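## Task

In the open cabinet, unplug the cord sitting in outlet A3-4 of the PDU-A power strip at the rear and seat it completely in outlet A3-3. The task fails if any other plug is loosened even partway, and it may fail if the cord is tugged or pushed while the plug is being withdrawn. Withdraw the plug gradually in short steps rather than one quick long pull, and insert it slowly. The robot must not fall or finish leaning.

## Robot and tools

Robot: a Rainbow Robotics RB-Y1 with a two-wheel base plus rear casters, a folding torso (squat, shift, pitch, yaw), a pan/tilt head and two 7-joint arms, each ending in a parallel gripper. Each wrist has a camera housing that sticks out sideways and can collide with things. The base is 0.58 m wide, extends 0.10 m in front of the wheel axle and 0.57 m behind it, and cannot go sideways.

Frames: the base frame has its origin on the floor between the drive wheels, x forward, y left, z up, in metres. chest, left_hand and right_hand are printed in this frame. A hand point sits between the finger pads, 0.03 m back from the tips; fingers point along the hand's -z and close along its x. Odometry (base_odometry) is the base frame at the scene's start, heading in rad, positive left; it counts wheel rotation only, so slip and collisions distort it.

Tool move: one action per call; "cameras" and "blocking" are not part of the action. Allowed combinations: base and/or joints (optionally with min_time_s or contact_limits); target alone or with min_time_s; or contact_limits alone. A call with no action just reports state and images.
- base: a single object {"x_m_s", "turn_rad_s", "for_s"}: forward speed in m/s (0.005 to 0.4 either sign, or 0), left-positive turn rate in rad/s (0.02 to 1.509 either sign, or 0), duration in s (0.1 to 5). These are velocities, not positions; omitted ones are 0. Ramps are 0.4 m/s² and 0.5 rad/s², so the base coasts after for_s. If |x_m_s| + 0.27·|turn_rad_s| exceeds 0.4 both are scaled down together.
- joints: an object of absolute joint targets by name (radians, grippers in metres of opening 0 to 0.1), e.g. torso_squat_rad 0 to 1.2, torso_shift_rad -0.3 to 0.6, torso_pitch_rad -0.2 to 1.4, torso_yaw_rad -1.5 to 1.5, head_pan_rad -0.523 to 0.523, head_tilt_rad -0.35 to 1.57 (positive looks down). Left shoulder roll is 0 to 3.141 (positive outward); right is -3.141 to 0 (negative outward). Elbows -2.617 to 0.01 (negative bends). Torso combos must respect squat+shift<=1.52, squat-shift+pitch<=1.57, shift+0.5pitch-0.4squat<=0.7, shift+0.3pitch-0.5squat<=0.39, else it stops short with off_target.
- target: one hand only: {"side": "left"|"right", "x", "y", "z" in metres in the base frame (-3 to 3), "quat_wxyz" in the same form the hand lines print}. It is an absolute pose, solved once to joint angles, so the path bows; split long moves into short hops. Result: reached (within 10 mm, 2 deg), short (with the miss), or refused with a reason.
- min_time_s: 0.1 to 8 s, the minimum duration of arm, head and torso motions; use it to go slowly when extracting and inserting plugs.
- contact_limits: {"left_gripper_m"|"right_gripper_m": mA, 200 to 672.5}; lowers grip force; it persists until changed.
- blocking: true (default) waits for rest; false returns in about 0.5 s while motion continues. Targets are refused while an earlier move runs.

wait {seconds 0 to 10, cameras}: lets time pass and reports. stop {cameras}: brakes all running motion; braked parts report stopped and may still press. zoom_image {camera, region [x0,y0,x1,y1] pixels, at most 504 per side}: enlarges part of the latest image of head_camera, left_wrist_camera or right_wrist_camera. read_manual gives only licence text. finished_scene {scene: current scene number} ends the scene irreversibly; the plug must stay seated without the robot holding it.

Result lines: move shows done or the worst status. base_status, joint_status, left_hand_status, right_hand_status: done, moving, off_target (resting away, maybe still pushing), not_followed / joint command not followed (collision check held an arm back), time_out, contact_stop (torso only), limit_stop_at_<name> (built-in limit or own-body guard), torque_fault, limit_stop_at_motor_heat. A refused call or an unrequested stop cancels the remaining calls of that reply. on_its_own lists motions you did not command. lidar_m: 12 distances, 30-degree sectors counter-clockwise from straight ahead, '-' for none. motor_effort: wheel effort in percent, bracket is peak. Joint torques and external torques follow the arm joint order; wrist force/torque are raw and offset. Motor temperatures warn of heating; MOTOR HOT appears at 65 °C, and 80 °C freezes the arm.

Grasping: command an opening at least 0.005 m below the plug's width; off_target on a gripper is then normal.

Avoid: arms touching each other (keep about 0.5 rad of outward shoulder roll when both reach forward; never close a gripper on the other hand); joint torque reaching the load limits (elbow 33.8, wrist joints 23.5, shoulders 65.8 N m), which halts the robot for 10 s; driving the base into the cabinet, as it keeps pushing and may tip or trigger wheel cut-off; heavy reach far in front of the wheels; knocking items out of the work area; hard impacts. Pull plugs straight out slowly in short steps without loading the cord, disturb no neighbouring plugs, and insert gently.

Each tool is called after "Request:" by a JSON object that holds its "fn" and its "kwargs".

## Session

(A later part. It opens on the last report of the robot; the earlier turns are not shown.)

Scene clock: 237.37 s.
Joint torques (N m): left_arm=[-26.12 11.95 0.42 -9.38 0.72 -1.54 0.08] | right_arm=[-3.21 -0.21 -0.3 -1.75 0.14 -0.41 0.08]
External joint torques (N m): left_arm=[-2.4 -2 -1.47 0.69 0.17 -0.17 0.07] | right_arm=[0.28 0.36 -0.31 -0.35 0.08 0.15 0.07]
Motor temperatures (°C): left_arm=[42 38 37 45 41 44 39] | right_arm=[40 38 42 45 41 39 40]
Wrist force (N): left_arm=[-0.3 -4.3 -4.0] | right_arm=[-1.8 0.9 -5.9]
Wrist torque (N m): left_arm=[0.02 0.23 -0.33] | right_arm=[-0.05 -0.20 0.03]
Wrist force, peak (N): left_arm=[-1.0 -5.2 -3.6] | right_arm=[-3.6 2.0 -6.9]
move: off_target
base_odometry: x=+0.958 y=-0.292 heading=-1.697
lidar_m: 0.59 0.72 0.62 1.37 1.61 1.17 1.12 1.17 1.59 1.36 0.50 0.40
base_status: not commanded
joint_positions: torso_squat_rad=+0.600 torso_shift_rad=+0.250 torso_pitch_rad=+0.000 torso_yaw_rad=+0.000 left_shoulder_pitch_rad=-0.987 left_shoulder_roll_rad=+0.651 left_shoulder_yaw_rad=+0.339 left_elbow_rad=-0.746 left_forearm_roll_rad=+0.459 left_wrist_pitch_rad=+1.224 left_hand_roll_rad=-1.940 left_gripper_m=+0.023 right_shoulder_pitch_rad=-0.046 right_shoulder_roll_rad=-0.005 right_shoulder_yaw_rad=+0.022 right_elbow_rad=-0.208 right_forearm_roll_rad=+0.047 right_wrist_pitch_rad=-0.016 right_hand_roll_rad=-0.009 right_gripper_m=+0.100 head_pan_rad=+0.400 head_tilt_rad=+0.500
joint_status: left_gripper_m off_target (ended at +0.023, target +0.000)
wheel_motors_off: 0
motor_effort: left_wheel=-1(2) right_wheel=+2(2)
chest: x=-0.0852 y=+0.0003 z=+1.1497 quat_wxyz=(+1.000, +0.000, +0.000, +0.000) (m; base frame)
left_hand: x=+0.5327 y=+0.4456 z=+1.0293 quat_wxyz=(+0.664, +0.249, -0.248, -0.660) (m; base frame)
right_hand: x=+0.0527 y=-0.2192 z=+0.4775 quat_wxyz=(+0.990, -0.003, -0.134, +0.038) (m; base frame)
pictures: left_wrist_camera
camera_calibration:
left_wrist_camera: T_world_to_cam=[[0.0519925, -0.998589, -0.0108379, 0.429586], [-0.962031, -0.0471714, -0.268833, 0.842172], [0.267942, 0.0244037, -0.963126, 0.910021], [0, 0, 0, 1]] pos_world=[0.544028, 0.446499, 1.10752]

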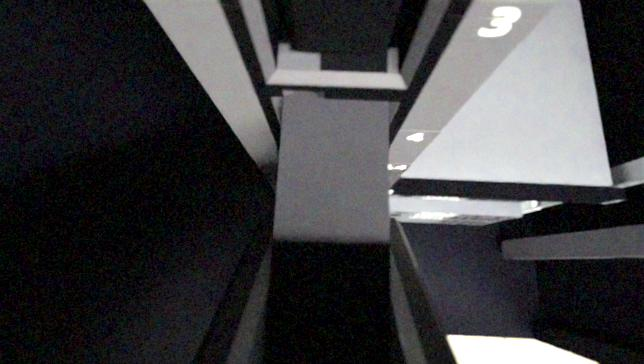

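Request:
{"fn": "move", "kwargs": {"target": {"side":"left","x":0.527,"y":0.4455,"z":1.029,"quat_wxyz":[0.6637,0.2481,-0.2480,-0.6606]}, "min_time_s": 3, "cameras": []}}

Request:
{"fn": "move", "kwargs": {"target": {"side":"left","x":0.525,"y":0.4565,"z":1.029,"quat_wxyz":[0.6637,0.2481,-0.2480,-0.6606]}, "min_time_s": 2, "cameras": []}}

Request:
{"fn": "move", "kwargs": {"target": {"side":"left","x":0.5235,"y":0.4345,"z":1.029,"quat_wxyz":[0.6637,0.2481,-0.2480,-0.6606]}, "min_time_s": 3, "cameras": ["left_wrist_camera"]}}

Scene clock: 245.13 s.
Joint torques (N m): left_arm=[-19.2 12.86 4.77 -9.59 1.67 2.38 0.25] | right_arm=[-3.3 -0.14 -0.26 -1.66 0.1 -0.25 0.02]
External joint torques (N m): left_arm=[4.25 -1.2 2.75 0.41 1.13 3.75 0.24] | right_arm=[0.16 0.44 -0.26 -0.26 0.04 0.31 0]
Motor temperatures (°C): left_arm=[42 38 37 45 41 44 39] | right_arm=[40 38 42 45 41 39 40]
Wrist force (N): left_arm=[-8.3 9.7 -19.1] | right_arm=[-3.2 1.5 -6.1]
Wrist torque (N m): left_arm=[0.04 0.65 0.03] | right_arm=[-0.15 -0.33 0.00]
Wrist force, peak (N): left_arm=[-5.3 9.4 -28.6] | right_arm=[-3.4 1.0 -7.2]
move: done
base_odometry: x=+0.958 y=-0.292 heading=-1.698
lidar_m: 0.59 0.72 0.63 1.37 1.59 1.16 1.12 1.17 1.61 1.35 0.51 0.39
base_status: not commanded
joint_positions: torso_squat_rad=+0.600 torso_shift_rad=+0.250 torso_pitch_rad=+0.001 torso_yaw_rad=+0.000 left_shoulder_pitch_rad=-0.959 left_shoulder_roll_rad=+0.648 left_shoulder_yaw_rad=+0.343 left_elbow_rad=-0.803 left_forearm_roll_rad=+0.463 left_wrist_pitch_rad=+1.255 left_hand_roll_rad=-1.930 left_gripper_m=+0.023 right_shoulder_pitch_rad=-0.046 right_shoulder_roll_rad=-0.005 right_shoulder_yaw_rad=+0.022 right_elbow_rad=-0.208 right_forearm_roll_rad=+0.047 right_wrist_pitch_rad=-0.016 right_hand_roll_rad=-0.009 right_gripper_m=+0.100 head_pan_rad=+0.400 head_tilt_rad=+0.500
joint_status: all done
wheel_motors_off: 0
motor_effort: left_wheel=-6(7) right_wheel=+1(2)
chest: x=-0.0847 y=+0.0004 z=+1.1497 quat_wxyz=(+1.000, +0.000, +0.000, +0.000) (m; base frame)
left_hand: x=+0.5282 y=+0.4455 z=+1.0294 quat_wxyz=(+0.663, +0.248, -0.248, -0.661) (m; base frame)
left_hand_status: reached (checked arc, planned for 3.0 s): 1 mm and 0.1 deg off.
right_hand: x=+0.0527 y=-0.2193 z=+0.4775 quat_wxyz=(+0.990, -0.003, -0.133, +0.038) (m; base frame)
pictures: none
No camera images: "cameras" was empty.

Scene clock: 247.47 s.
Joint torques (N m): left_arm=[-16.24 40.23 21.12 -5.16 6.9 -0.2 -1.41] | right_arm=[-3.42 -0.1 -0.16 -1.63 0.11 -0.39 -0.02]
External joint torques (N m): left_arm=[7.1 25.95 19.1 4.85 6.34 1.16 -1.42] | right_arm=[0.05 0.39 -0.17 -0.23 0.05 0.17 -0.03]
Motor temperatures (°C): left_arm=[42 38 37 45 41 44 39] | right_arm=[40 38 42 45 41 39 40]
Wrist force (N): left_arm=[-24.4 -7.7 -27.7] | right_arm=[-2.3 1.7 -5.8]
Wrist torque (N m): left_arm=[-0.38 0.90 1.21] | right_arm=[-0.17 -0.18 0.03]
Wrist force, peak (N): left_arm=[-24.4 -7.5 -27.8] | right_arm=[-2.9 2.3 -7.1]
move: done
base_odometry: x=+0.958 y=-0.292 heading=-1.698
lidar_m: 0.58 0.71 0.64 1.36 1.61 1.18 1.12 1.18 1.59 1.35 0.51 0.40
base_status: not commanded
joint_positions: torso_squat_rad=+0.600 torso_shift_rad=+0.250 torso_pitch_rad=+0.001 torso_yaw_rad=-0.001 left_shoulder_pitch_rad=-0.959 left_shoulder_roll_rad=+0.660 left_shoulder_yaw_rad=+0.349 left_elbow_rad=-0.785 left_forearm_roll_rad=+0.475 left_wrist_pitch_rad=+1.248 left_hand_roll_rad=-1.954 left_gripper_m=+0.023 right_shoulder_pitch_rad=-0.046 right_shoulder_roll_rad=-0.005 right_shoulder_yaw_rad=+0.022 right_elbow_rad=-0.208 right_forearm_roll_rad=+0.047 right_wrist_pitch_rad=-0.016 right_hand_roll_rad=-0.009 right_gripper_m=+0.100 head_pan_rad=+0.400 head_tilt_rad=+0.500
joint_status: all done
wheel_motors_off: 0
motor_effort: left_wheel=-18(19) right_wheel=+8(9)
chest: x=-0.0847 y=-0.0008 z=+1.1497 quat_wxyz=(+1.000, +0.001, +0.000, -0.001) (m; base frame)
left_hand: x=+0.5269 y=+0.4503 z=+1.0294 quat_wxyz=(+0.661, +0.249, -0.247, -0.664) (m; base frame)
left_hand_status: reached (checked arc, planned for 2.0 s): 7 mm and 0.5 deg off.
right_hand: x=+0.0525 y=-0.2192 z=+0.4770 quat_wxyz=(+0.990, -0.002, -0.133, +0.037) (m; base frame)
pictures: none
No camera images: "cameras" was empty.

Scene clock: 250.80 s.
Joint torques (N m): left_arm=[-23.49 -5.26 -3.44 -9.74 6.97 6.07 -0.61] | right_arm=[-3.28 -0.41 -0.27 -1.71 0.21 -0.39 0.1]
External joint torques (N m): left_arm=[-0.29 -19.27 -5.63 0.15 6.46 7.45 -0.62] | right_arm=[0.18 0.19 -0.27 -0.32 0.16 0.17 0.08]
Motor temperatures (°C): left_arm=[42 39 37 45 41 44 39] | right_arm=[40 38 42 45 41 39 40]
Wrist force (N): left_arm=[-32.6 16.7 -24.2] | right_arm=[-2.1 1.4 -5.8]
Wrist torque (N m): left_arm=[0.19 2.07 0.86] | right_arm=[-0.07 -0.21 0.03]
Wrist force, peak (N): left_arm=[-31.7 14.7 -27.5] | right_arm=[-3.0 2.8 -6.6]
move: done
base_odometry: x=+0.958 y=-0.292 heading=-1.697
lidar_m: 0.59 0.72 0.63 1.36 1.60 1.17 1.12 1.15 1.60 1.37 0.50 0.40
base_status: not commanded
joint_positions: torso_squat_rad=+0.600 torso_shift_rad=+0.251 torso_pitch_rad=+0.001 torso_yaw_rad=+0.000 left_shoulder_pitch_rad=-0.924 left_shoulder_roll_rad=+0.635 left_shoulder_yaw_rad=+0.342 left_elbow_rad=-0.882 left_forearm_roll_rad=+0.461 left_wrist_pitch_rad=+1.293 left_hand_roll_rad=-1.896 left_gripper_m=+0.024 right_shoulder_pitch_rad=-0.046 right_shoulder_roll_rad=-0.005 right_shoulder_yaw_rad=+0.022 right_elbow_rad=-0.208 right_forearm_roll_rad=+0.047 right_wrist_pitch_rad=-0.016 right_hand_roll_rad=-0.009 right_gripper_m=+0.100 head_pan_rad=+0.400 head_tilt_rad=+0.500
joint_status: all done
wheel_motors_off: 0
motor_effort: left_wheel=-5(20) right_wheel=-5(9)
chest: x=-0.0845 y=+0.0007 z=+1.1497 quat_wxyz=(+1.000, -0.001, +0.000, +0.000) (m; base frame)
left_hand: x=+0.5234 y=+0.4401 z=+1.0294 quat_wxyz=(+0.665, +0.246, -0.248, -0.660) (m; base frame)
left_hand_status: reached (checked arc, planned for 3.0 s): 6 mm and 0.3 deg off.
right_hand: x=+0.0527 y=-0.2192 z=+0.4775 quat_wxyz=(+0.990, -0.003, -0.133, +0.038) (m; base frame)
pictures: left_wrist_camera
camera_calibration:
left_wrist_camera: T_world_to_cam=[[0.0521174, -0.998622, -0.00607318, 0.419612], [-0.963665, -0.0486957, -0.262638, 0.828117], [0.261981, 0.0195405, -0.964875, 0.919693], [0, 0, 0, 1]] pos_world=[0.535216, 0.441389, 1.10743]

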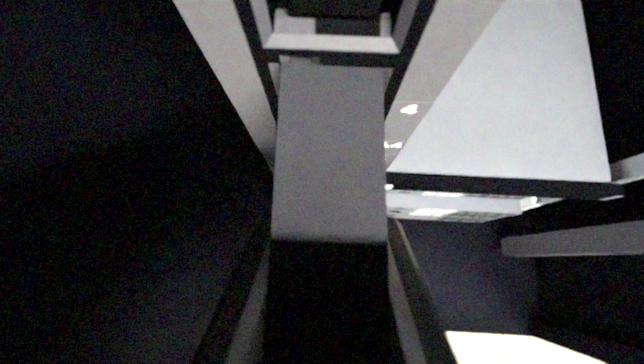

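Request:
{"fn": "zoom_image", "kwargs": {"camera": "left_wrist_camera", "region": [260, 0, 410, 110]}}

Request:
{"fn": "move", "kwargs": {"cameras": ["head_camera"]}}

Request:
{"fn": "zoom_image", "kwargs": {"camera": "head_camera", "region": [260, 190, 390, 340]}}

Scaled by 3.360 from the camera's 644x364 image, which has a finer 1265x715 frame.

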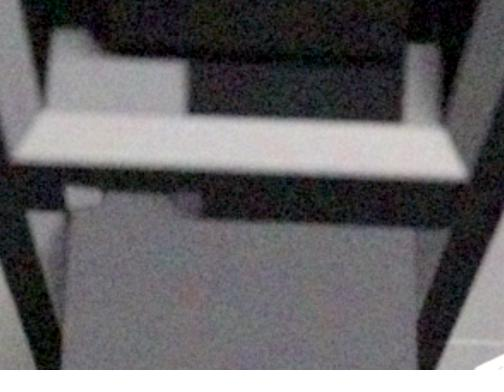

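Scene clock: 254.37 s.
Joint torques (N m): left_arm=[-23.53 -5.22 -3.4 -9.67 7 6.15 -0.54] | right_arm=[-3.4 -0.06 -0.08 -1.53 0.2 -0.36 0]
External joint torques (N m): left_arm=[-0.34 -19.23 -5.59 0.22 6.49 7.52 -0.55] | right_arm=[0.06 0.54 -0.08 -0.14 0.14 0.2 -0.01]
Motor temperatures (°C): left_arm=[42 38 37 45 42 44 39] | right_arm=[40 38 42 45 41 39 40]
Wrist force (N): left_arm=[-31.9 16.2 -23.9] | right_arm=[-2.6 1.3 -5.9]
Wrist torque (N m): left_arm=[0.25 2.15 0.83] | right_arm=[-0.10 -0.21 0.02]
Wrist force, peak (N): left_arm=[-32.8 16.1 -24.4] | right_arm=[-3.1 1.6 -7.0]
base_odometry: x=+0.958 y=-0.292 heading=-1.697
lidar_m: 0.58 0.71 0.63 1.36 1.61 1.17 1.12 1.17 1.60 1.36 0.50 0.40
base_status: not commanded
joint_positions: torso_squat_rad=+0.600 torso_shift_rad=+0.251 torso_pitch_rad=+0.001 torso_yaw_rad=+0.000 left_shoulder_pitch_rad=-0.924 left_shoulder_roll_rad=+0.635 left_shoulder_yaw_rad=+0.342 left_elbow_rad=-0.882 left_forearm_roll_rad=+0.461 left_wrist_pitch_rad=+1.293 left_hand_roll_rad=-1.896 left_gripper_m=+0.024 right_shoulder_pitch_rad=-0.046 right_shoulder_roll_rad=-0.005 right_shoulder_yaw_rad=+0.022 right_elbow_rad=-0.208 right_forearm_roll_rad=+0.047 right_wrist_pitch_rad=-0.016 right_hand_roll_rad=-0.009 right_gripper_m=+0.100 head_pan_rad=+0.400 head_tilt_rad=+0.500
joint_status: all done
wheel_motors_off: 0
motor_effort: left_wheel=-5(20) right_wheel=-5(9)
chest: x=-0.0845 y=+0.0007 z=+1.1497 quat_wxyz=(+1.000, -0.001, +0.000, +0.000) (m; base frame)
left_hand: x=+0.5234 y=+0.4401 z=+1.0294 quat_wxyz=(+0.665, +0.246, -0.248, -0.660) (m; base frame)
left_hand_status: reached (checked arc, planned for 3.0 s): 6 mm and 0.3 deg off.
right_hand: x=+0.0527 y=-0.2192 z=+0.4775 quat_wxyz=(+0.990, -0.003, -0.133, +0.038) (m; base frame)
pictures: head_camera
camera_calibration:
head_camera: T_world_to_cam=[[0.392026, -0.919874, -0.0120932, 0.0501137], [-0.419291, -0.166959, -0.892367, 1.24435], [0.818847, 0.354902, -0.451148, 0.597583], [0, 0, 0, 1]] pos_world=[0.0127716, 0.0417713, 1.38063]

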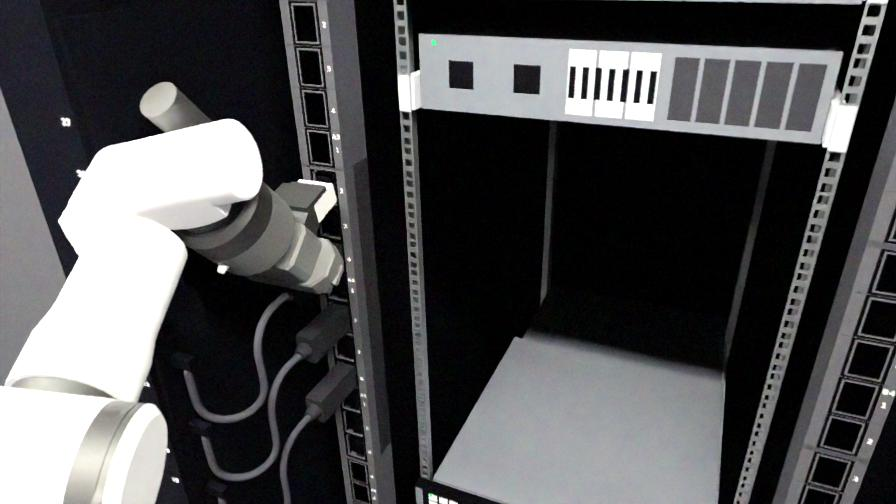

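Scaled by 3.360 from the camera's 896x504 image, which has a finer 1280x720 frame.

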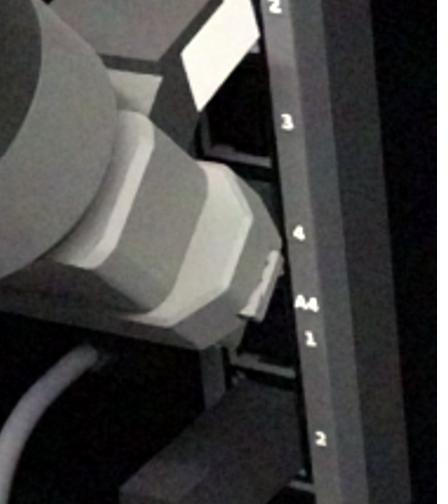

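Request:
{"fn": "move", "kwargs": {"target": {"side":"left","x":0.5245,"y":0.4455,"z":1.029,"quat_wxyz":[0.6637,0.2481,-0.2480,-0.6606]}, "min_time_s": 2, "cameras": []}}

Request:
{"fn": "move", "kwargs": {"joints": {"left_gripper_m":0.034}, "cameras": ["left_wrist_camera"]}}

Request:
{"fn": "move", "kwargs": {"target": {"side":"left","x":0.537,"y":0.4455,"z":1.029,"quat_wxyz":[0.6637,0.2481,-0.2480,-0.6606]}, "min_time_s": 2, "cameras": ["left_wrist_camera"]}}

Request:
{"fn": "zoom_image", "kwargs": {"camera": "left_wrist_camera", "region": [250, 10, 420, 140]}}

Scene clock: 268.07 s.
Joint torques (N m): left_arm=[-26.18 13.91 4.34 -9.28 1 -1.46 -0.15] | right_arm=[-3.43 -0.29 -0.26 -1.7 0.16 -0.35 0.05]
External joint torques (N m): left_arm=[-2.97 -0.22 2.18 0.65 0.48 -0.08 -0.16] | right_arm=[0.05 0.28 -0.26 -0.29 0.11 0.21 0.03]
Motor temperatures (°C): left_arm=[42 38 37 45 43 45 39] | right_arm=[40 38 42 45 41 39 40]
Wrist force (N): left_arm=[0.7 -4.5 -4.9] | right_arm=[-3.0 1.8 -6.5]
Wrist torque (N m): left_arm=[0.07 0.42 -0.13] | right_arm=[-0.18 -0.31 0.04]
Wrist force, peak (N): left_arm=[-32.9 16.0 -24.3] | right_arm=[-3.0 2.1 -6.7]
move: done
base_odometry: x=+0.958 y=-0.292 heading=-1.697
lidar_m: 0.59 0.72 0.64 1.38 1.61 1.18 1.12 1.17 1.59 1.37 0.50 0.41
base_status: not commanded
joint_positions: torso_squat_rad=+0.600 torso_shift_rad=+0.250 torso_pitch_rad=+0.000 torso_yaw_rad=+0.000 left_shoulder_pitch_rad=-0.931 left_shoulder_roll_rad=+0.643 left_shoulder_yaw_rad=+0.344 left_elbow_rad=-0.857 left_forearm_roll_rad=+0.466 left_wrist_pitch_rad=+1.276 left_hand_roll_rad=-1.914 left_gripper_m=+0.023 right_shoulder_pitch_rad=-0.046 right_shoulder_roll_rad=-0.005 right_shoulder_yaw_rad=+0.022 right_elbow_rad=-0.208 right_forearm_roll_rad=+0.047 right_wrist_pitch_rad=-0.016 right_hand_roll_rad=-0.009 right_gripper_m=+0.100 head_pan_rad=+0.400 head_tilt_rad=+0.500
joint_status: all done
wheel_motors_off: 0
motor_effort: left_wheel=-4(5) right_wheel=-2(5)
chest: x=-0.0849 y=+0.0005 z=+1.1497 quat_wxyz=(+1.000, +0.000, +0.000, +0.000) (m; base frame)
left_hand: x=+0.5240 y=+0.4451 z=+1.0296 quat_wxyz=(+0.663, +0.249, -0.248, -0.661) (m; base frame)
left_hand_status: reached (checked arc, planned for 2.0 s): 1 mm and 0.1 deg off.
right_hand: x=+0.0527 y=-0.2192 z=+0.4775 quat_wxyz=(+0.990, -0.003, -0.133, +0.038) (m; base frame)
pictures: none
No camera images: "cameras" was empty.

Scene clock: 268.63 s.
Joint torques (N m): left_arm=[-26.03 14.17 4 -9.33 0.78 -1.41 -0.12] | right_arm=[-3.4 -0.28 -0.17 -1.73 0.18 -0.41 -0.05]
External joint torques (N m): left_arm=[-2.82 0.05 1.84 0.59 0.26 -0.03 -0.13] | right_arm=[0.08 0.3 -0.18 -0.33 0.12 0.15 -0.06]
Motor temperatures (°C): left_arm=[42 38 37 45 43 45 39] | right_arm=[40 38 42 45 41 39 40]
Wrist force (N): left_arm=[0.2 -3.8 -4.6] | right_arm=[-2.7 1.8 -5.3]
Wrist torque (N m): left_arm=[0.04 0.12 0.07] | right_arm=[-0.19 -0.24 0.04]
Wrist force, peak (N): left_arm=[0.8 -4.6 -4.8] | right_arm=[-2.8 1.8 -6.3]
move: done
base_odometry: x=+0.958 y=-0.292 heading=-1.697
lidar_m: 0.58 0.71 0.64 1.37 1.59 1.17 1.12 1.17 1.59 1.36 0.51 0.40
base_status: not commanded
joint_positions: torso_squat_rad=+0.600 torso_shift_rad=+0.250 torso_pitch_rad=+0.000 torso_yaw_rad=+0.000 left_shoulder_pitch_rad=-0.931 left_shoulder_roll_rad=+0.644 left_shoulder_yaw_rad=+0.344 left_elbow_rad=-0.857 left_forearm_roll_rad=+0.466 left_wrist_pitch_rad=+1.276 left_hand_roll_rad=-1.914 left_gripper_m=+0.034 right_shoulder_pitch_rad=-0.046 right_shoulder_roll_rad=-0.005 right_shoulder_yaw_rad=+0.022 right_elbow_rad=-0.208 right_forearm_roll_rad=+0.047 right_wrist_pitch_rad=-0.016 right_hand_roll_rad=-0.009 right_gripper_m=+0.100 head_pan_rad=+0.400 head_tilt_rad=+0.500
joint_status: all done
wheel_motors_off: 0
motor_effort: left_wheel=-4(4) right_wheel=-2(3)
chest: x=-0.0849 y=+0.0005 z=+1.1497 quat_wxyz=(+1.000, +0.000, +0.000, +0.000) (m; base frame)
left_hand: x=+0.5240 y=+0.4451 z=+1.0297 quat_wxyz=(+0.663, +0.249, -0.248, -0.661) (m; base frame)
right_hand: x=+0.0527 y=-0.2192 z=+0.4775 quat_wxyz=(+0.990, -0.003, -0.133, +0.038) (m; base frame)
pictures: left_wrist_camera
camera_calibration:
left_wrist_camera: T_world_to_cam=[[0.0508419, -0.998643, -0.0112853, 0.430581], [-0.962398, -0.0459712, -0.267725, 0.832288], [0.266843, 0.0244727, -0.963429, 0.913551], [0, 0, 0, 1]] pos_world=[0.535326, 0.445901, 1.10783]

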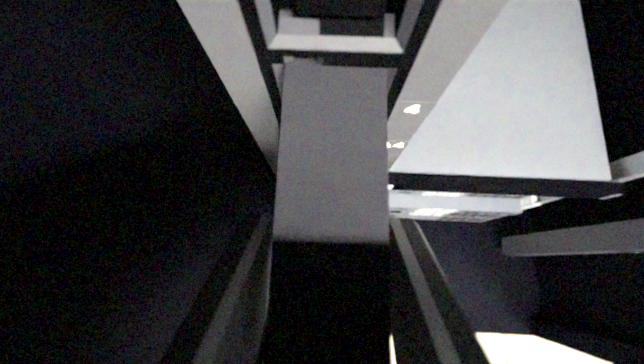

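Scene clock: 270.97 s.
Joint torques (N m): left_arm=[-26.59 12.04 -0.37 -9.06 0.59 -2.13 -0.41] | right_arm=[-3.35 -0.21 -0.35 -1.8 0.16 -0.33 0.02]
External joint torques (N m): left_arm=[-2.65 -1.8 -2.15 1.06 0.04 -0.77 -0.42] | right_arm=[0.15 0.35 -0.35 -0.39 0.1 0.23 0.01]
Motor temperatures (°C): left_arm=[42 38 37 45 42 45 39] | right_arm=[40 38 42 45 41 39 40]
Wrist force (N): left_arm=[1.0 -6.4 1.8] | right_arm=[-2.7 0.9 -5.6]
Wrist torque (N m): left_arm=[-0.04 0.18 0.12] | right_arm=[-0.06 -0.29 0.02]
Wrist force, peak (N): left_arm=[-0.7 -11.3 12.5] | right_arm=[-2.6 1.3 -6.9]
move: done
base_odometry: x=+0.958 y=-0.292 heading=-1.697
lidar_m: 0.59 0.72 0.63 1.36 1.60 1.17 1.12 1.17 1.60 1.37 0.49 0.40
base_status: not commanded
joint_positions: torso_squat_rad=+0.600 torso_shift_rad=+0.250 torso_pitch_rad=-0.001 torso_yaw_rad=+0.000 left_shoulder_pitch_rad=-1.013 left_shoulder_roll_rad=+0.655 left_shoulder_yaw_rad=+0.333 left_elbow_rad=-0.698 left_forearm_roll_rad=+0.458 left_wrist_pitch_rad=+1.202 left_hand_roll_rad=-1.949 left_gripper_m=+0.034 right_shoulder_pitch_rad=-0.046 right_shoulder_roll_rad=-0.005 right_shoulder_yaw_rad=+0.022 right_elbow_rad=-0.208 right_forearm_roll_rad=+0.047 right_wrist_pitch_rad=-0.016 right_hand_roll_rad=-0.009 right_gripper_m=+0.100 head_pan_rad=+0.400 head_tilt_rad=+0.500
joint_status: all done
wheel_motors_off: 0
motor_effort: left_wheel=+1(4) right_wheel=+1(3)
chest: x=-0.0854 y=+0.0002 z=+1.1497 quat_wxyz=(+1.000, +0.000, +0.000, +0.000) (m; base frame)
left_hand: x=+0.5363 y=+0.4454 z=+1.0300 quat_wxyz=(+0.664, +0.250, -0.249, -0.660) (m; base frame)
left_hand_status: reached (checked arc, planned for 2.0 s): 1 mm and 0.2 deg off.
right_hand: x=+0.0528 y=-0.2192 z=+0.4776 quat_wxyz=(+0.990, -0.003, -0.134, +0.038) (m; base frame)
pictures: left_wrist_camera
camera_calibration:
left_wrist_camera: T_world_to_cam=[[0.0522015, -0.998574, -0.0111466, 0.429339], [-0.96174, -0.0472637, -0.269856, 0.846634], [0.268944, 0.0248071, -0.962836, 0.908739], [0, 0, 0, 1]] pos_world=[0.54743, 0.446199, 1.10822]

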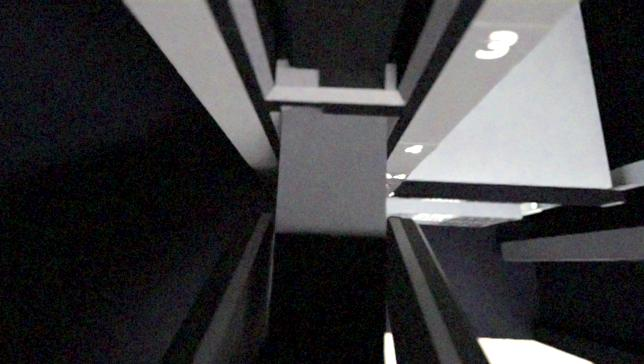

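Scaled by 2.965 from the camera's 644x364 image, which has a finer 1265x715 frame.

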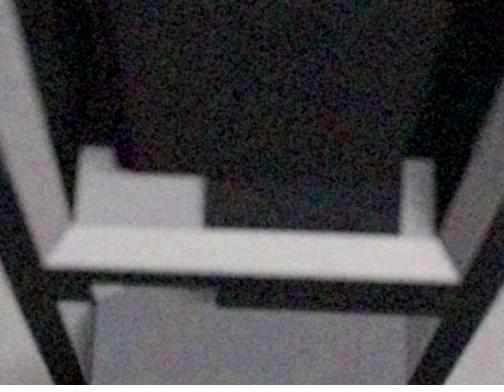

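Request:
{"fn": "move", "kwargs": {"joints": {"left_gripper_m":0.0}, "cameras": ["left_wrist_camera"]}}

Request:
{"fn": "zoom_image", "kwargs": {"camera": "left_wrist_camera", "region": [250, 10, 420, 140]}}

Scene clock: 288.97 s.
Joint torques (N m): left_arm=[-26.33 11.9 0.13 -9.22 0.82 -2.15 0.03] | right_arm=[-3.26 -0.12 -0.19 -1.7 0.08 -0.43 0.07]
External joint torques (N m): left_arm=[-2.39 -1.95 -1.66 0.91 0.27 -0.78 0.02] | right_arm=[0.25 0.44 -0.19 -0.29 0.02 0.13 0.06]
Motor temperatures (°C): left_arm=[42 38 37 45 42 45 39] | right_arm=[40 38 42 45 41 39 40]
Wrist force (N): left_arm=[0.9 -6.4 1.8] | right_arm=[-2.9 1.7 -5.3]
Wrist torque (N m): left_arm=[-0.12 0.27 -0.31] | right_arm=[-0.12 -0.31 0.02]
Wrist force, peak (N): left_arm=[1.3 -6.5 1.8] | right_arm=[-3.9 2.0 -6.9]
move: off_target
base_odometry: x=+0.958 y=-0.292 heading=-1.697
lidar_m: 0.59 0.72 0.63 1.38 1.59 1.17 1.13 1.17 1.60 1.36 0.51 0.38
base_status: not commanded
joint_positions: torso_squat_rad=+0.600 torso_shift_rad=+0.250 torso_pitch_rad=-0.001 torso_yaw_rad=+0.000 left_shoulder_pitch_rad=-1.013 left_shoulder_roll_rad=+0.655 left_shoulder_yaw_rad=+0.332 left_elbow_rad=-0.698 left_forearm_roll_rad=+0.458 left_wrist_pitch_rad=+1.202 left_hand_roll_rad=-1.949 left_gripper_m=+0.023 right_shoulder_pitch_rad=-0.046 right_shoulder_roll_rad=-0.005 right_shoulder_yaw_rad=+0.022 right_elbow_rad=-0.208 right_forearm_roll_rad=+0.047 right_wrist_pitch_rad=-0.016 right_hand_roll_rad=-0.009 right_gripper_m=+0.100 head_pan_rad=+0.400 head_tilt_rad=+0.500
joint_status: left_gripper_m off_target (ended at +0.023, target +0.000)
wheel_motors_off: 0
motor_effort: left_wheel=+1(2) right_wheel=+1(2)
chest: x=-0.0854 y=+0.0002 z=+1.1497 quat_wxyz=(+1.000, +0.000, +0.000, +0.000) (m; base frame)
left_hand: x=+0.5363 y=+0.4454 z=+1.0300 quat_wxyz=(+0.664, +0.250, -0.248, -0.660) (m; base frame)
right_hand: x=+0.0528 y=-0.2192 z=+0.4776 quat_wxyz=(+0.990, -0.003, -0.134, +0.038) (m; base frame)
pictures: left_wrist_camera
camera_calibration:
left_wrist_camera: T_world_to_cam=[[0.0521292, -0.998577, -0.011268, 0.429515], [-0.961744, -0.0471613, -0.269859, 0.846595], [0.268944, 0.0249044, -0.962834, 0.908694], [0, 0, 0, 1]] pos_world=[0.54743, 0.446199, 1.10822]

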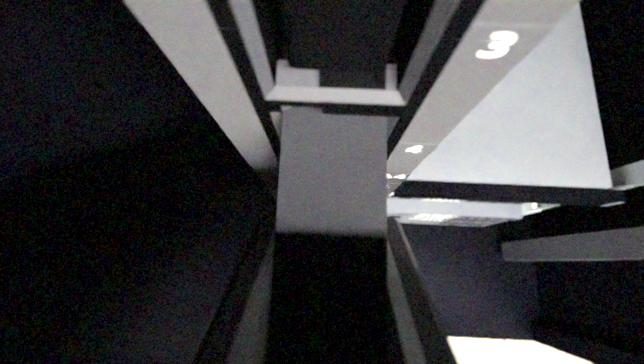

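Scaled by 2.965 from the camera's 644x364 image, which has a finer 1265x715 frame.

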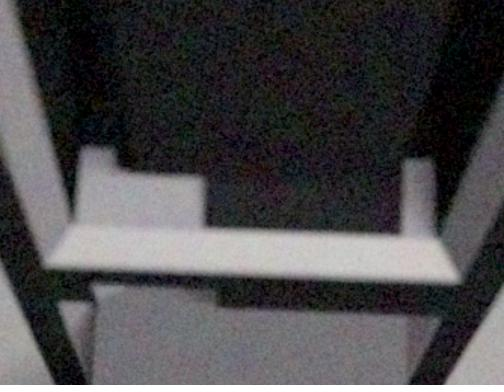

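Request:
{"fn": "move", "kwargs": {"target": {"side":"left","x":0.5305,"y":0.4454,"z":1.029,"quat_wxyz":[0.6637,0.2481,-0.2480,-0.6606]}, "min_time_s": 3, "cameras": ["left_wrist_camera"]}}

Request:
{"fn": "zoom_image", "kwargs": {"camera": "left_wrist_camera", "region": [250, 10, 420, 140]}}

Scene clock: 296.40 s.
Joint torques (N m): left_arm=[-17.25 11.52 3.94 -8.32 1.3 2.98 0.13] | right_arm=[-3.47 -0.38 -0.17 -1.68 0.23 -0.32 0.05]
External joint torques (N m): left_arm=[6.43 -2.45 2.02 1.74 0.75 4.34 0.12] | right_arm=[0 0.2 -0.17 -0.29 0.17 0.24 0.04]
Motor temperatures (°C): left_arm=[42 38 37 45 42 44 39] | right_arm=[40 38 42 45 41 39 40]
Wrist force (N): left_arm=[-7.7 12.4 -18.7] | right_arm=[-2.9 1.7 -6.2]
Wrist torque (N m): left_arm=[0.07 0.67 0.12] | right_arm=[-0.17 -0.30 0.03]
Wrist force, peak (N): left_arm=[-6.0 12.9 -29.8] | right_arm=[-2.5 1.0 -7.4]
move: done
base_odometry: x=+0.958 y=-0.292 heading=-1.698
lidar_m: 0.58 0.72 0.63 1.37 1.61 1.17 1.12 1.16 1.60 1.36 0.51 0.40
base_status: not commanded
joint_positions: torso_squat_rad=+0.600 torso_shift_rad=+0.250 torso_pitch_rad=+0.001 torso_yaw_rad=+0.000 left_shoulder_pitch_rad=-0.984 left_shoulder_roll_rad=+0.653 left_shoulder_yaw_rad=+0.337 left_elbow_rad=-0.756 left_forearm_roll_rad=+0.463 left_wrist_pitch_rad=+1.234 left_hand_roll_rad=-1.939 left_gripper_m=+0.023 right_shoulder_pitch_rad=-0.046 right_shoulder_roll_rad=-0.005 right_shoulder_yaw_rad=+0.022 right_elbow_rad=-0.208 right_forearm_roll_rad=+0.047 right_wrist_pitch_rad=-0.016 right_hand_roll_rad=-0.009 right_gripper_m=+0.100 head_pan_rad=+0.400 head_tilt_rad=+0.500
joint_status: all done
wheel_motors_off: 0
motor_effort: left_wheel=-7(7) right_wheel=+1(2)
chest: x=-0.0847 y=+0.0004 z=+1.1497 quat_wxyz=(+1.000, +0.000, +0.000, +0.000) (m; base frame)
left_hand: x=+0.5321 y=+0.4454 z=+1.0297 quat_wxyz=(+0.663, +0.248, -0.248, -0.661) (m; base frame)
left_hand_status: reached (checked arc, planned for 3.0 s): 2 mm and 0.1 deg off.
right_hand: x=+0.0527 y=-0.2193 z=+0.4775 quat_wxyz=(+0.990, -0.003, -0.133, +0.038) (m; base frame)
pictures: left_wrist_camera
camera_calibration:
left_wrist_camera: T_world_to_cam=[[0.04869, -0.998761, -0.0102597, 0.430547], [-0.962972, -0.0442133, -0.265953, 0.837851], [0.26517, 0.022829, -0.963932, 0.913532], [0, 0, 0, 1]] pos_world=[0.543623, 0.446202, 1.10783]

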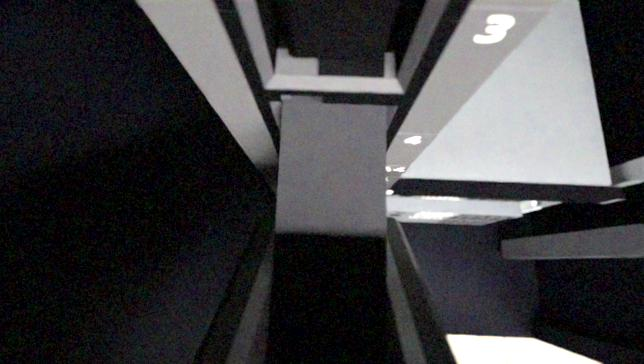

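Scaled by 2.965 from the camera's 644x364 image, which has a finer 1265x715 frame.

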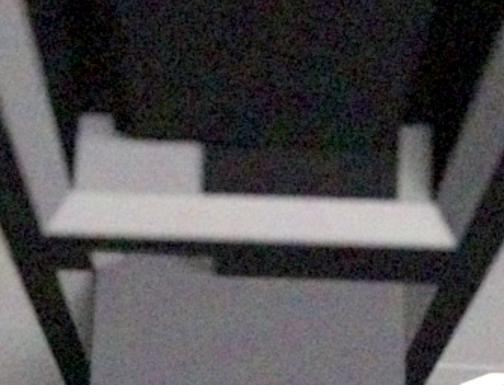

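Request:
{"fn": "move", "kwargs": {"target": {"side":"left","x":0.5255,"y":0.4454,"z":1.029,"quat_wxyz":[0.6637,0.2481,-0.2480,-0.6606]}, "min_time_s": 3, "cameras": ["left_wrist_camera"]}}

Request:
{"fn": "zoom_image", "kwargs": {"camera": "left_wrist_camera", "region": [250, 10, 420, 140]}}

Scene clock: 304.47 s.
Joint torques (N m): left_arm=[-20.13 12.3 4.86 -10.24 1.35 -0.81 0.08] | right_arm=[-3.41 -0.35 0.02 -1.74 0.19 -0.42 0.03]
External joint torques (N m): left_arm=[3.22 -1.8 2.77 -0.29 0.81 0.56 0.07] | right_arm=[0.07 0.22 0.02 -0.34 0.13 0.14 0.02]
Motor temperatures (°C): left_arm=[42 38 37 45 42 44 39] | right_arm=[40 38 42 45 41 39 40]
Wrist force (N): left_arm=[-3.3 -2.8 -5.0] | right_arm=[-2.5 1.3 -5.4]
Wrist torque (N m): left_arm=[0.04 0.24 0.21] | right_arm=[-0.11 -0.24 0.03]
Wrist force, peak (N): left_arm=[-9.9 16.8 -16.4] | right_arm=[-3.6 1.8 -6.7]
move: done
base_odometry: x=+0.958 y=-0.292 heading=-1.698
lidar_m: 0.59 0.71 0.63 1.37 1.59 1.17 1.12 1.17 1.59 1.36 0.51 0.40
base_status: not commanded
joint_positions: torso_squat_rad=+0.600 torso_shift_rad=+0.250 torso_pitch_rad=+0.000 torso_yaw_rad=+0.000 left_shoulder_pitch_rad=-0.948 left_shoulder_roll_rad=+0.648 left_shoulder_yaw_rad=+0.343 left_elbow_rad=-0.825 left_forearm_roll_rad=+0.467 left_wrist_pitch_rad=+1.268 left_hand_roll_rad=-1.924 left_gripper_m=+0.023 right_shoulder_pitch_rad=-0.046 right_shoulder_roll_rad=-0.005 right_shoulder_yaw_rad=+0.022 right_elbow_rad=-0.208 right_forearm_roll_rad=+0.047 right_wrist_pitch_rad=-0.016 right_hand_roll_rad=-0.009 right_gripper_m=+0.100 head_pan_rad=+0.400 head_tilt_rad=+0.500
joint_status: all done
wheel_motors_off: 0
motor_effort: left_wheel=-5(8) right_wheel=+1(1)
chest: x=-0.0849 y=+0.0004 z=+1.1497 quat_wxyz=(+1.000, +0.000, +0.000, +0.000) (m; base frame)
left_hand: x=+0.5258 y=+0.4454 z=+1.0300 quat_wxyz=(+0.663, +0.247, -0.248, -0.662) (m; base frame)
left_hand_status: reached (checked arc, planned for 3.0 s): 1 mm and 0.2 deg off.
right_hand: x=+0.0527 y=-0.2192 z=+0.4775 quat_wxyz=(+0.990, -0.003, -0.133, +0.038) (m; base frame)
pictures: left_wrist_camera
camera_calibration:
left_wrist_camera: T_world_to_cam=[[0.0483593, -0.998781, -0.00990706, 0.430647], [-0.963456, -0.0440281, -0.264223, 0.83022], [0.263465, 0.0223227, -0.964411, 0.917142], [0, 0, 0, 1]] pos_world=[0.53742, 0.446202, 1.10813]

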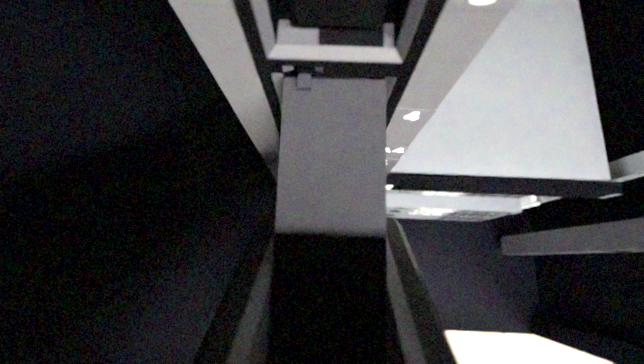

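Scaled by 2.965 from the camera's 644x364 image, which has a finer 1265x715 frame.

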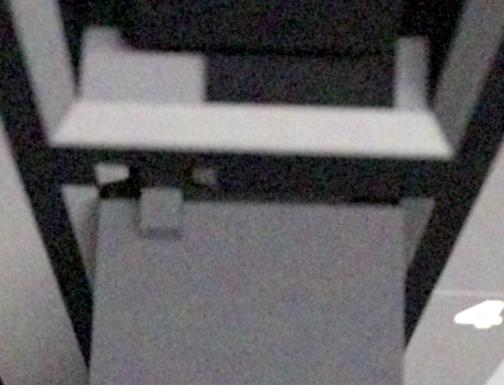

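Request:
{"fn": "move", "kwargs": {"target": {"side":"left","x":0.5215,"y":0.4454,"z":1.029,"quat_wxyz":[0.6637,0.2481,-0.2480,-0.6606]}, "min_time_s": 4, "cameras": ["left_wrist_camera"]}}

Request:
{"fn": "zoom_image", "kwargs": {"camera": "left_wrist_camera", "region": [250, 10, 420, 140]}}

Scene clock: 313.03 s.
Joint torques (N m): left_arm=[-21.49 11.93 4.11 -10.99 0.75 -1.13 0.16] | right_arm=[-3.23 -0.19 -0.22 -1.6 0.14 -0.49 0.1]
External joint torques (N m): left_arm=[1.61 -2.25 1.9 -1.09 0.22 0.24 0.15] | right_arm=[0.25 0.38 -0.23 -0.2 0.08 0.07 0.09]
Motor temperatures (°C): left_arm=[42 38 37 45 41 44 39] | right_arm=[40 38 42 45 41 39 40]
Wrist force (N): left_arm=[-0.4 -3.9 -4.9] | right_arm=[-2.8 1.1 -6.2]
Wrist torque (N m): left_arm=[0.04 0.04 0.11] | right_arm=[-0.12 -0.28 0.04]
Wrist force, peak (N): left_arm=[-3.3 -2.9 -5.6] | right_arm=[-2.8 0.8 -7.3]
move: done
base_odometry: x=+0.958 y=-0.292 heading=-1.698
lidar_m: 0.59 0.71 0.62 1.36 1.60 1.18 1.12 1.17 1.61 1.35 0.51 0.39
base_status: not commanded
joint_positions: torso_squat_rad=+0.600 torso_shift_rad=+0.250 torso_pitch_rad=+0.000 torso_yaw_rad=+0.000 left_shoulder_pitch_rad=-0.921 left_shoulder_roll_rad=+0.644 left_shoulder_yaw_rad=+0.347 left_elbow_rad=-0.873 left_forearm_roll_rad=+0.469 left_wrist_pitch_rad=+1.287 left_hand_roll_rad=-1.913 left_gripper_m=+0.023 right_shoulder_pitch_rad=-0.046 right_shoulder_roll_rad=-0.005 right_shoulder_yaw_rad=+0.022 right_elbow_rad=-0.208 right_forearm_roll_rad=+0.047 right_wrist_pitch_rad=-0.016 right_hand_roll_rad=-0.009 right_gripper_m=+0.100 head_pan_rad=+0.400 head_tilt_rad=+0.500
joint_status: all done
wheel_motors_off: 0
motor_effort: left_wheel=-5(5) right_wheel=+1(1)
chest: x=-0.0849 y=+0.0004 z=+1.1497 quat_wxyz=(+1.000, +0.000, +0.000, +0.000) (m; base frame)
left_hand: x=+0.5217 y=+0.4455 z=+1.0296 quat_wxyz=(+0.663, +0.248, -0.248, -0.661) (m; base frame)
left_hand_status: reached (checked arc, planned for 4.0 s): 1 mm and 0.1 deg off.
right_hand: x=+0.0527 y=-0.2192 z=+0.4775 quat_wxyz=(+0.990, -0.003, -0.134, +0.038) (m; base frame)
pictures: left_wrist_camera
camera_calibration:
left_wrist_camera: T_world_to_cam=[[0.0497063, -0.998712, -0.0102163, 0.430539], [-0.962952, -0.045207, -0.265856, 0.828166], [0.265051, 0.0230525, -0.963959, 0.916281], [0, 0, 0, 1]] pos_world=[0.533223, 0.446301, 1.10783]

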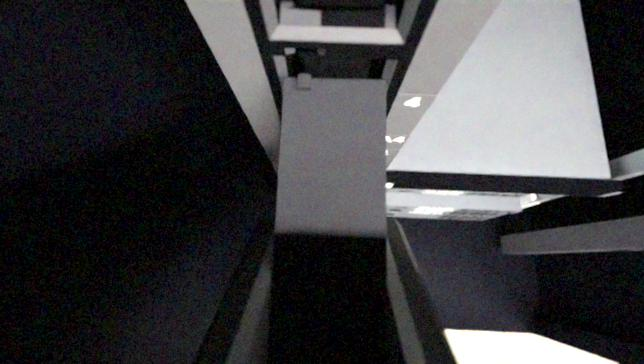

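Scaled by 2.965 from the camera's 644x364 image, which has a finer 1265x715 frame.

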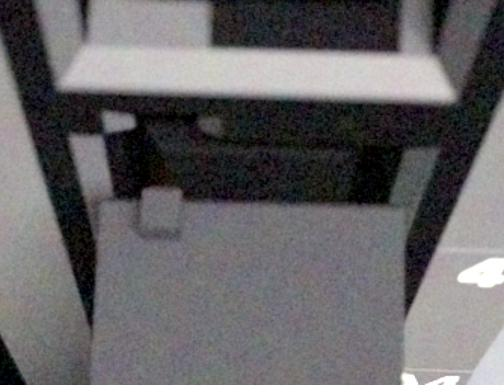

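Request:
{"fn": "move", "kwargs": {"target": {"side":"left","x":0.508,"y":0.4454,"z":1.030,"quat_wxyz":[0.6637,0.2481,-0.2480,-0.6606]}, "min_time_s": 4, "cameras": []}}

Request:
{"fn": "move", "kwargs": {"target": {"side":"left","x":0.495,"y":0.4454,"z":1.031,"quat_wxyz":[0.6637,0.2481,-0.2480,-0.6606]}, "min_time_s": 4, "cameras": []}}

Request:
{"fn": "move", "kwargs": {"target": {"side":"left","x":0.486,"y":0.4454,"z":1.031,"quat_wxyz":[0.6637,0.2481,-0.2480,-0.6606]}, "min_time_s": 3}}

Request:
{"fn": "zoom_image", "kwargs": {"camera": "head_camera", "region": [260, 190, 390, 340]}}

Scene clock: 324.10 s.
Joint torques (N m): left_arm=[-20.66 11.98 4.36 -10.97 0.7 -1.13 0.19] | right_arm=[-3.24 -0.26 -0.37 -1.74 0.1 -0.33 0.02]
External joint torques (N m): left_arm=[1.67 -2.36 1.85 -1.28 0.21 0.26 0.18] | right_arm=[0.24 0.31 -0.37 -0.33 0.04 0.23 0.01]
Motor temperatures (°C): left_arm=[42 38 37 45 41 44 39] | right_arm=[40 38 42 45 41 39 40]
Wrist force (N): left_arm=[0.0 -3.8 -4.7] | right_arm=[-3.1 1.2 -6.6]
Wrist torque (N m): left_arm=[0.02 0.08 0.11] | right_arm=[-0.11 -0.30 0.05]
Wrist force, peak (N): left_arm=[0.1 -4.1 -5.3] | right_arm=[-3.0 1.7 -7.1]
move: done
base_odometry: x=+0.958 y=-0.292 heading=-1.698
lidar_m: 0.59 0.72 0.63 1.38 1.61 1.17 1.13 1.16 1.59 1.36 0.50 0.40
base_status: not commanded
joint_positions: torso_squat_rad=+0.600 torso_shift_rad=+0.250 torso_pitch_rad=+0.000 torso_yaw_rad=+0.000 left_shoulder_pitch_rad=-0.850 left_shoulder_roll_rad=+0.636 left_shoulder_yaw_rad=+0.362 left_elbow_rad=-1.007 left_forearm_roll_rad=+0.478 left_wrist_pitch_rad=+1.348 left_hand_roll_rad=-1.885 left_gripper_m=+0.023 right_shoulder_pitch_rad=-0.046 right_shoulder_roll_rad=-0.005 right_shoulder_yaw_rad=+0.022 right_elbow_rad=-0.208 right_forearm_roll_rad=+0.047 right_wrist_pitch_rad=-0.016 right_hand_roll_rad=-0.009 right_gripper_m=+0.100 head_pan_rad=+0.400 head_tilt_rad=+0.500
joint_status: all done
wheel_motors_off: 0
motor_effort: left_wheel=-5(5) right_wheel=+1(2)
chest: x=-0.0849 y=+0.0004 z=+1.1497 quat_wxyz=(+1.000, +0.000, +0.000, +0.000) (m; base frame)
left_hand: x=+0.5082 y=+0.4454 z=+1.0306 quat_wxyz=(+0.663, +0.248, -0.248, -0.661) (m; base frame)
left_hand_status: reached (checked arc, planned for 4.0 s): 1 mm and 0.0 deg off.
right_hand: x=+0.0527 y=-0.2192 z=+0.4775 quat_wxyz=(+0.990, -0.003, -0.134, +0.038) (m; base frame)
pictures: none
No camera images: "cameras" was empty.

Scene clock: 328.43 s.
Joint torques (N m): left_arm=[-20.03 12.37 4.41 -10.68 0.76 -1.17 0.07] | right_arm=[-3.24 -0.33 -0.51 -1.62 0.16 -0.37 0.04]
External joint torques (N m): left_arm=[1.68 -2.07 1.69 -1.18 0.29 0.22 0.06] | right_arm=[0.24 0.24 -0.52 -0.22 0.1 0.19 0.03]
Motor temperatures (°C): left_arm=[42 38 37 45 41 44 39] | right_arm=[40 38 42 45 41 39 40]
Wrist force (N): left_arm=[0.4 -3.7 -4.7] | right_arm=[-3.1 0.8 -6.5]
Wrist torque (N m): left_arm=[0.03 0.12 0.09] | right_arm=[-0.06 -0.29 0.04]
Wrist force, peak (N): left_arm=[0.1 -3.8 -5.2] | right_arm=[-2.9 1.8 -6.7]
move: done
base_odometry: x=+0.958 y=-0.292 heading=-1.698
lidar_m: 0.60 0.71 0.62 1.37 1.59 1.16 1.11 1.16 1.59 1.35 0.51 0.40
base_status: not commanded
joint_positions: torso_squat_rad=+0.600 torso_shift_rad=+0.250 torso_pitch_rad=+0.000 torso_yaw_rad=+0.000 left_shoulder_pitch_rad=-0.802 left_shoulder_roll_rad=+0.634 left_shoulder_yaw_rad=+0.373 left_elbow_rad=-1.097 left_forearm_roll_rad=+0.489 left_wrist_pitch_rad=+1.397 left_hand_roll_rad=-1.870 left_gripper_m=+0.023 right_shoulder_pitch_rad=-0.046 right_shoulder_roll_rad=-0.005 right_shoulder_yaw_rad=+0.022 right_elbow_rad=-0.208 right_forearm_roll_rad=+0.047 right_wrist_pitch_rad=-0.016 right_hand_roll_rad=-0.009 right_gripper_m=+0.100 head_pan_rad=+0.400 head_tilt_rad=+0.500
joint_status: all done
wheel_motors_off: 0
motor_effort: left_wheel=-4(5) right_wheel=+1(2)
chest: x=-0.0849 y=+0.0004 z=+1.1497 quat_wxyz=(+1.000, +0.000, +0.000, +0.000) (m; base frame)
left_hand: x=+0.4961 y=+0.4457 z=+1.0311 quat_wxyz=(+0.664, +0.246, -0.247, -0.662) (m; base frame)
left_hand_status: reached (checked arc, planned for 4.0 s): 1 mm and 0.3 deg off.
right_hand: x=+0.0527 y=-0.2192 z=+0.4775 quat_wxyz=(+0.990, -0.003, -0.134, +0.038) (m; base frame)
pictures: none
No camera images: "cameras" was empty.

Scene clock: 331.77 s.
Joint torques (N m): left_arm=[-19.47 12.19 4.67 -10.67 0.64 -1.22 0.08] | right_arm=[-3.62 -0.02 -0.19 -1.7 0.1 -0.41 0.06]
External joint torques (N m): left_arm=[1.7 -2.29 1.78 -1.32 0.18 0.18 0.07] | right_arm=[-0.14 0.56 -0.19 -0.29 0.04 0.14 0.05]
Motor temperatures (°C): left_arm=[41 38 37 45 41 44 39] | right_arm=[40 38 42 45 41 39 40]
Wrist force (N): left_arm=[0.4 -3.7 -4.7] | right_arm=[-3.2 1.4 -6.0]
Wrist torque (N m): left_arm=[0.00 0.10 0.11] | right_arm=[-0.17 -0.33 0.05]
Wrist force, peak (N): left_arm=[0.6 -3.8 -5.3] | right_arm=[-2.9 1.2 -6.8]
move: done
base_odometry: x=+0.958 y=-0.292 heading=-1.698
lidar_m: 0.59 0.71 0.63 1.37 1.60 1.18 1.12 1.17 1.59 1.36 0.50 0.40
base_status: not commanded
joint_positions: torso_squat_rad=+0.600 torso_shift_rad=+0.250 torso_pitch_rad=+0.000 torso_yaw_rad=+0.000 left_shoulder_pitch_rad=-0.760 left_shoulder_roll_rad=+0.629 left_shoulder_yaw_rad=+0.384 left_elbow_rad=-1.173 left_forearm_roll_rad=+0.497 left_wrist_pitch_rad=+1.428 left_hand_roll_rad=-1.855 left_gripper_m=+0.023 right_shoulder_pitch_rad=-0.046 right_shoulder_roll_rad=-0.005 right_shoulder_yaw_rad=+0.022 right_elbow_rad=-0.208 right_forearm_roll_rad=+0.047 right_wrist_pitch_rad=-0.016 right_hand_roll_rad=-0.009 right_gripper_m=+0.100 head_pan_rad=+0.400 head_tilt_rad=+0.500
joint_status: all done
wheel_motors_off: 0
motor_effort: left_wheel=-4(5) right_wheel=+1(2)
chest: x=-0.0849 y=+0.0004 z=+1.1497 quat_wxyz=(+1.000, +0.000, +0.000, +0.000) (m; base frame)
left_hand: x=+0.4866 y=+0.4456 z=+1.0313 quat_wxyz=(+0.664, +0.247, -0.247, -0.662) (m; base frame)
left_hand_status: reached (checked arc, planned for 3.0 s): 1 mm and 0.2 deg off.
right_hand: x=+0.0527 y=-0.2192 z=+0.4775 quat_wxyz=(+0.990, -0.003, -0.134, +0.038) (m; base frame)
pictures: head_camera, left_wrist_camera, right_wrist_camera
camera_calibration:
head_camera: T_world_to_cam=[[0.391704, -0.920008, -0.0123684, 0.0502799], [-0.418696, -0.166262, -0.892777, 1.24463], [0.819306, 0.354883, -0.450329, 0.597163], [0, 0, 0, 1]] pos_world=[0.0121693, 0.0412706, 1.38072]
left_wrist_camera: T_world_to_cam=[[0.0488874, -0.998754, -0.0100013, 0.432679], [-0.963538, -0.0445216, -0.26384, 0.792741], [0.263066, 0.0225351, -0.964515, 0.92891], [0, 0, 0, 1]] pos_world=[0.498319, 0.446501, 1.10943]
right_wrist_camera: T_world_to_cam=[[-0.960501, -0.0722968, -0.268721, 0.16497], [-0.190496, 0.874752, 0.445556, 0.0193685], [0.202852, 0.479148, -0.853972, 0.578936], [0, 0, 0, 1]] pos_world=[0.0447051, -0.282412, 0.530096]

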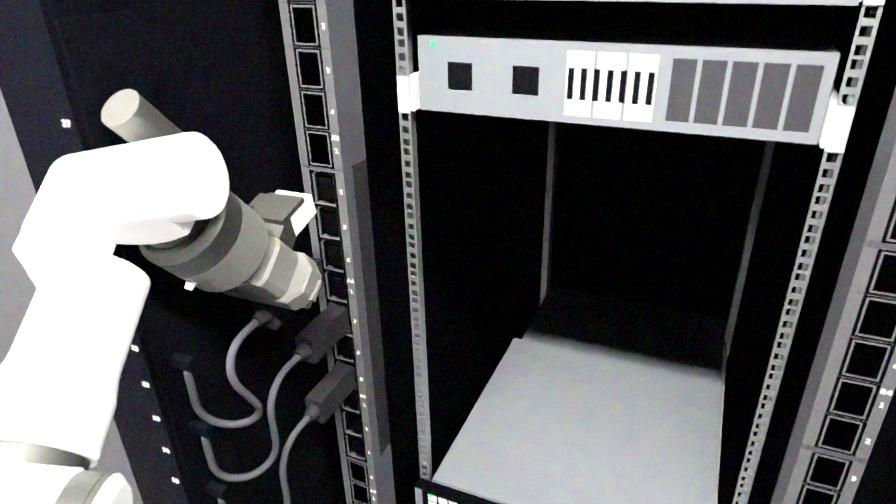

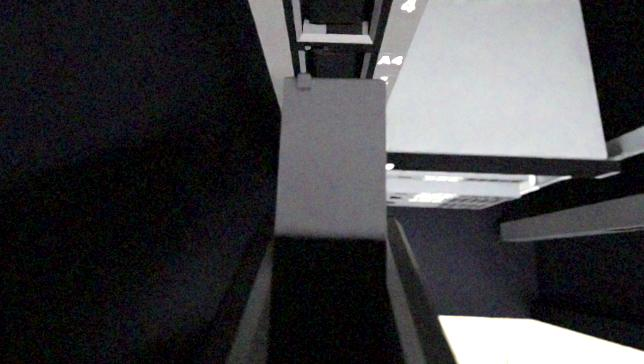

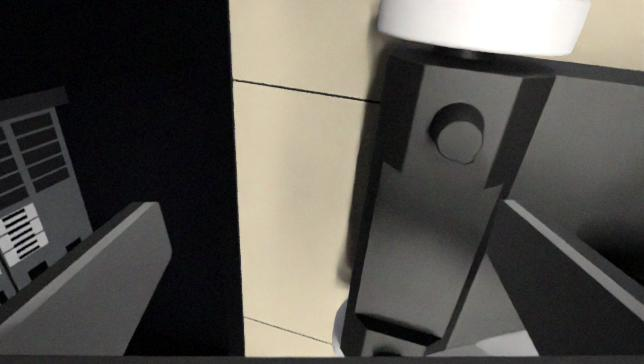

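Scaled by 3.360 from the camera's 896x504 image, which has a finer 1280x720 frame.

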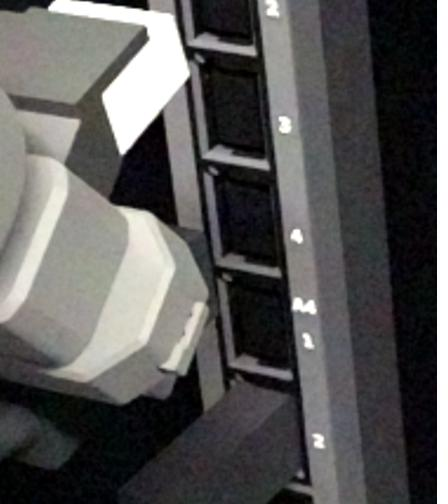

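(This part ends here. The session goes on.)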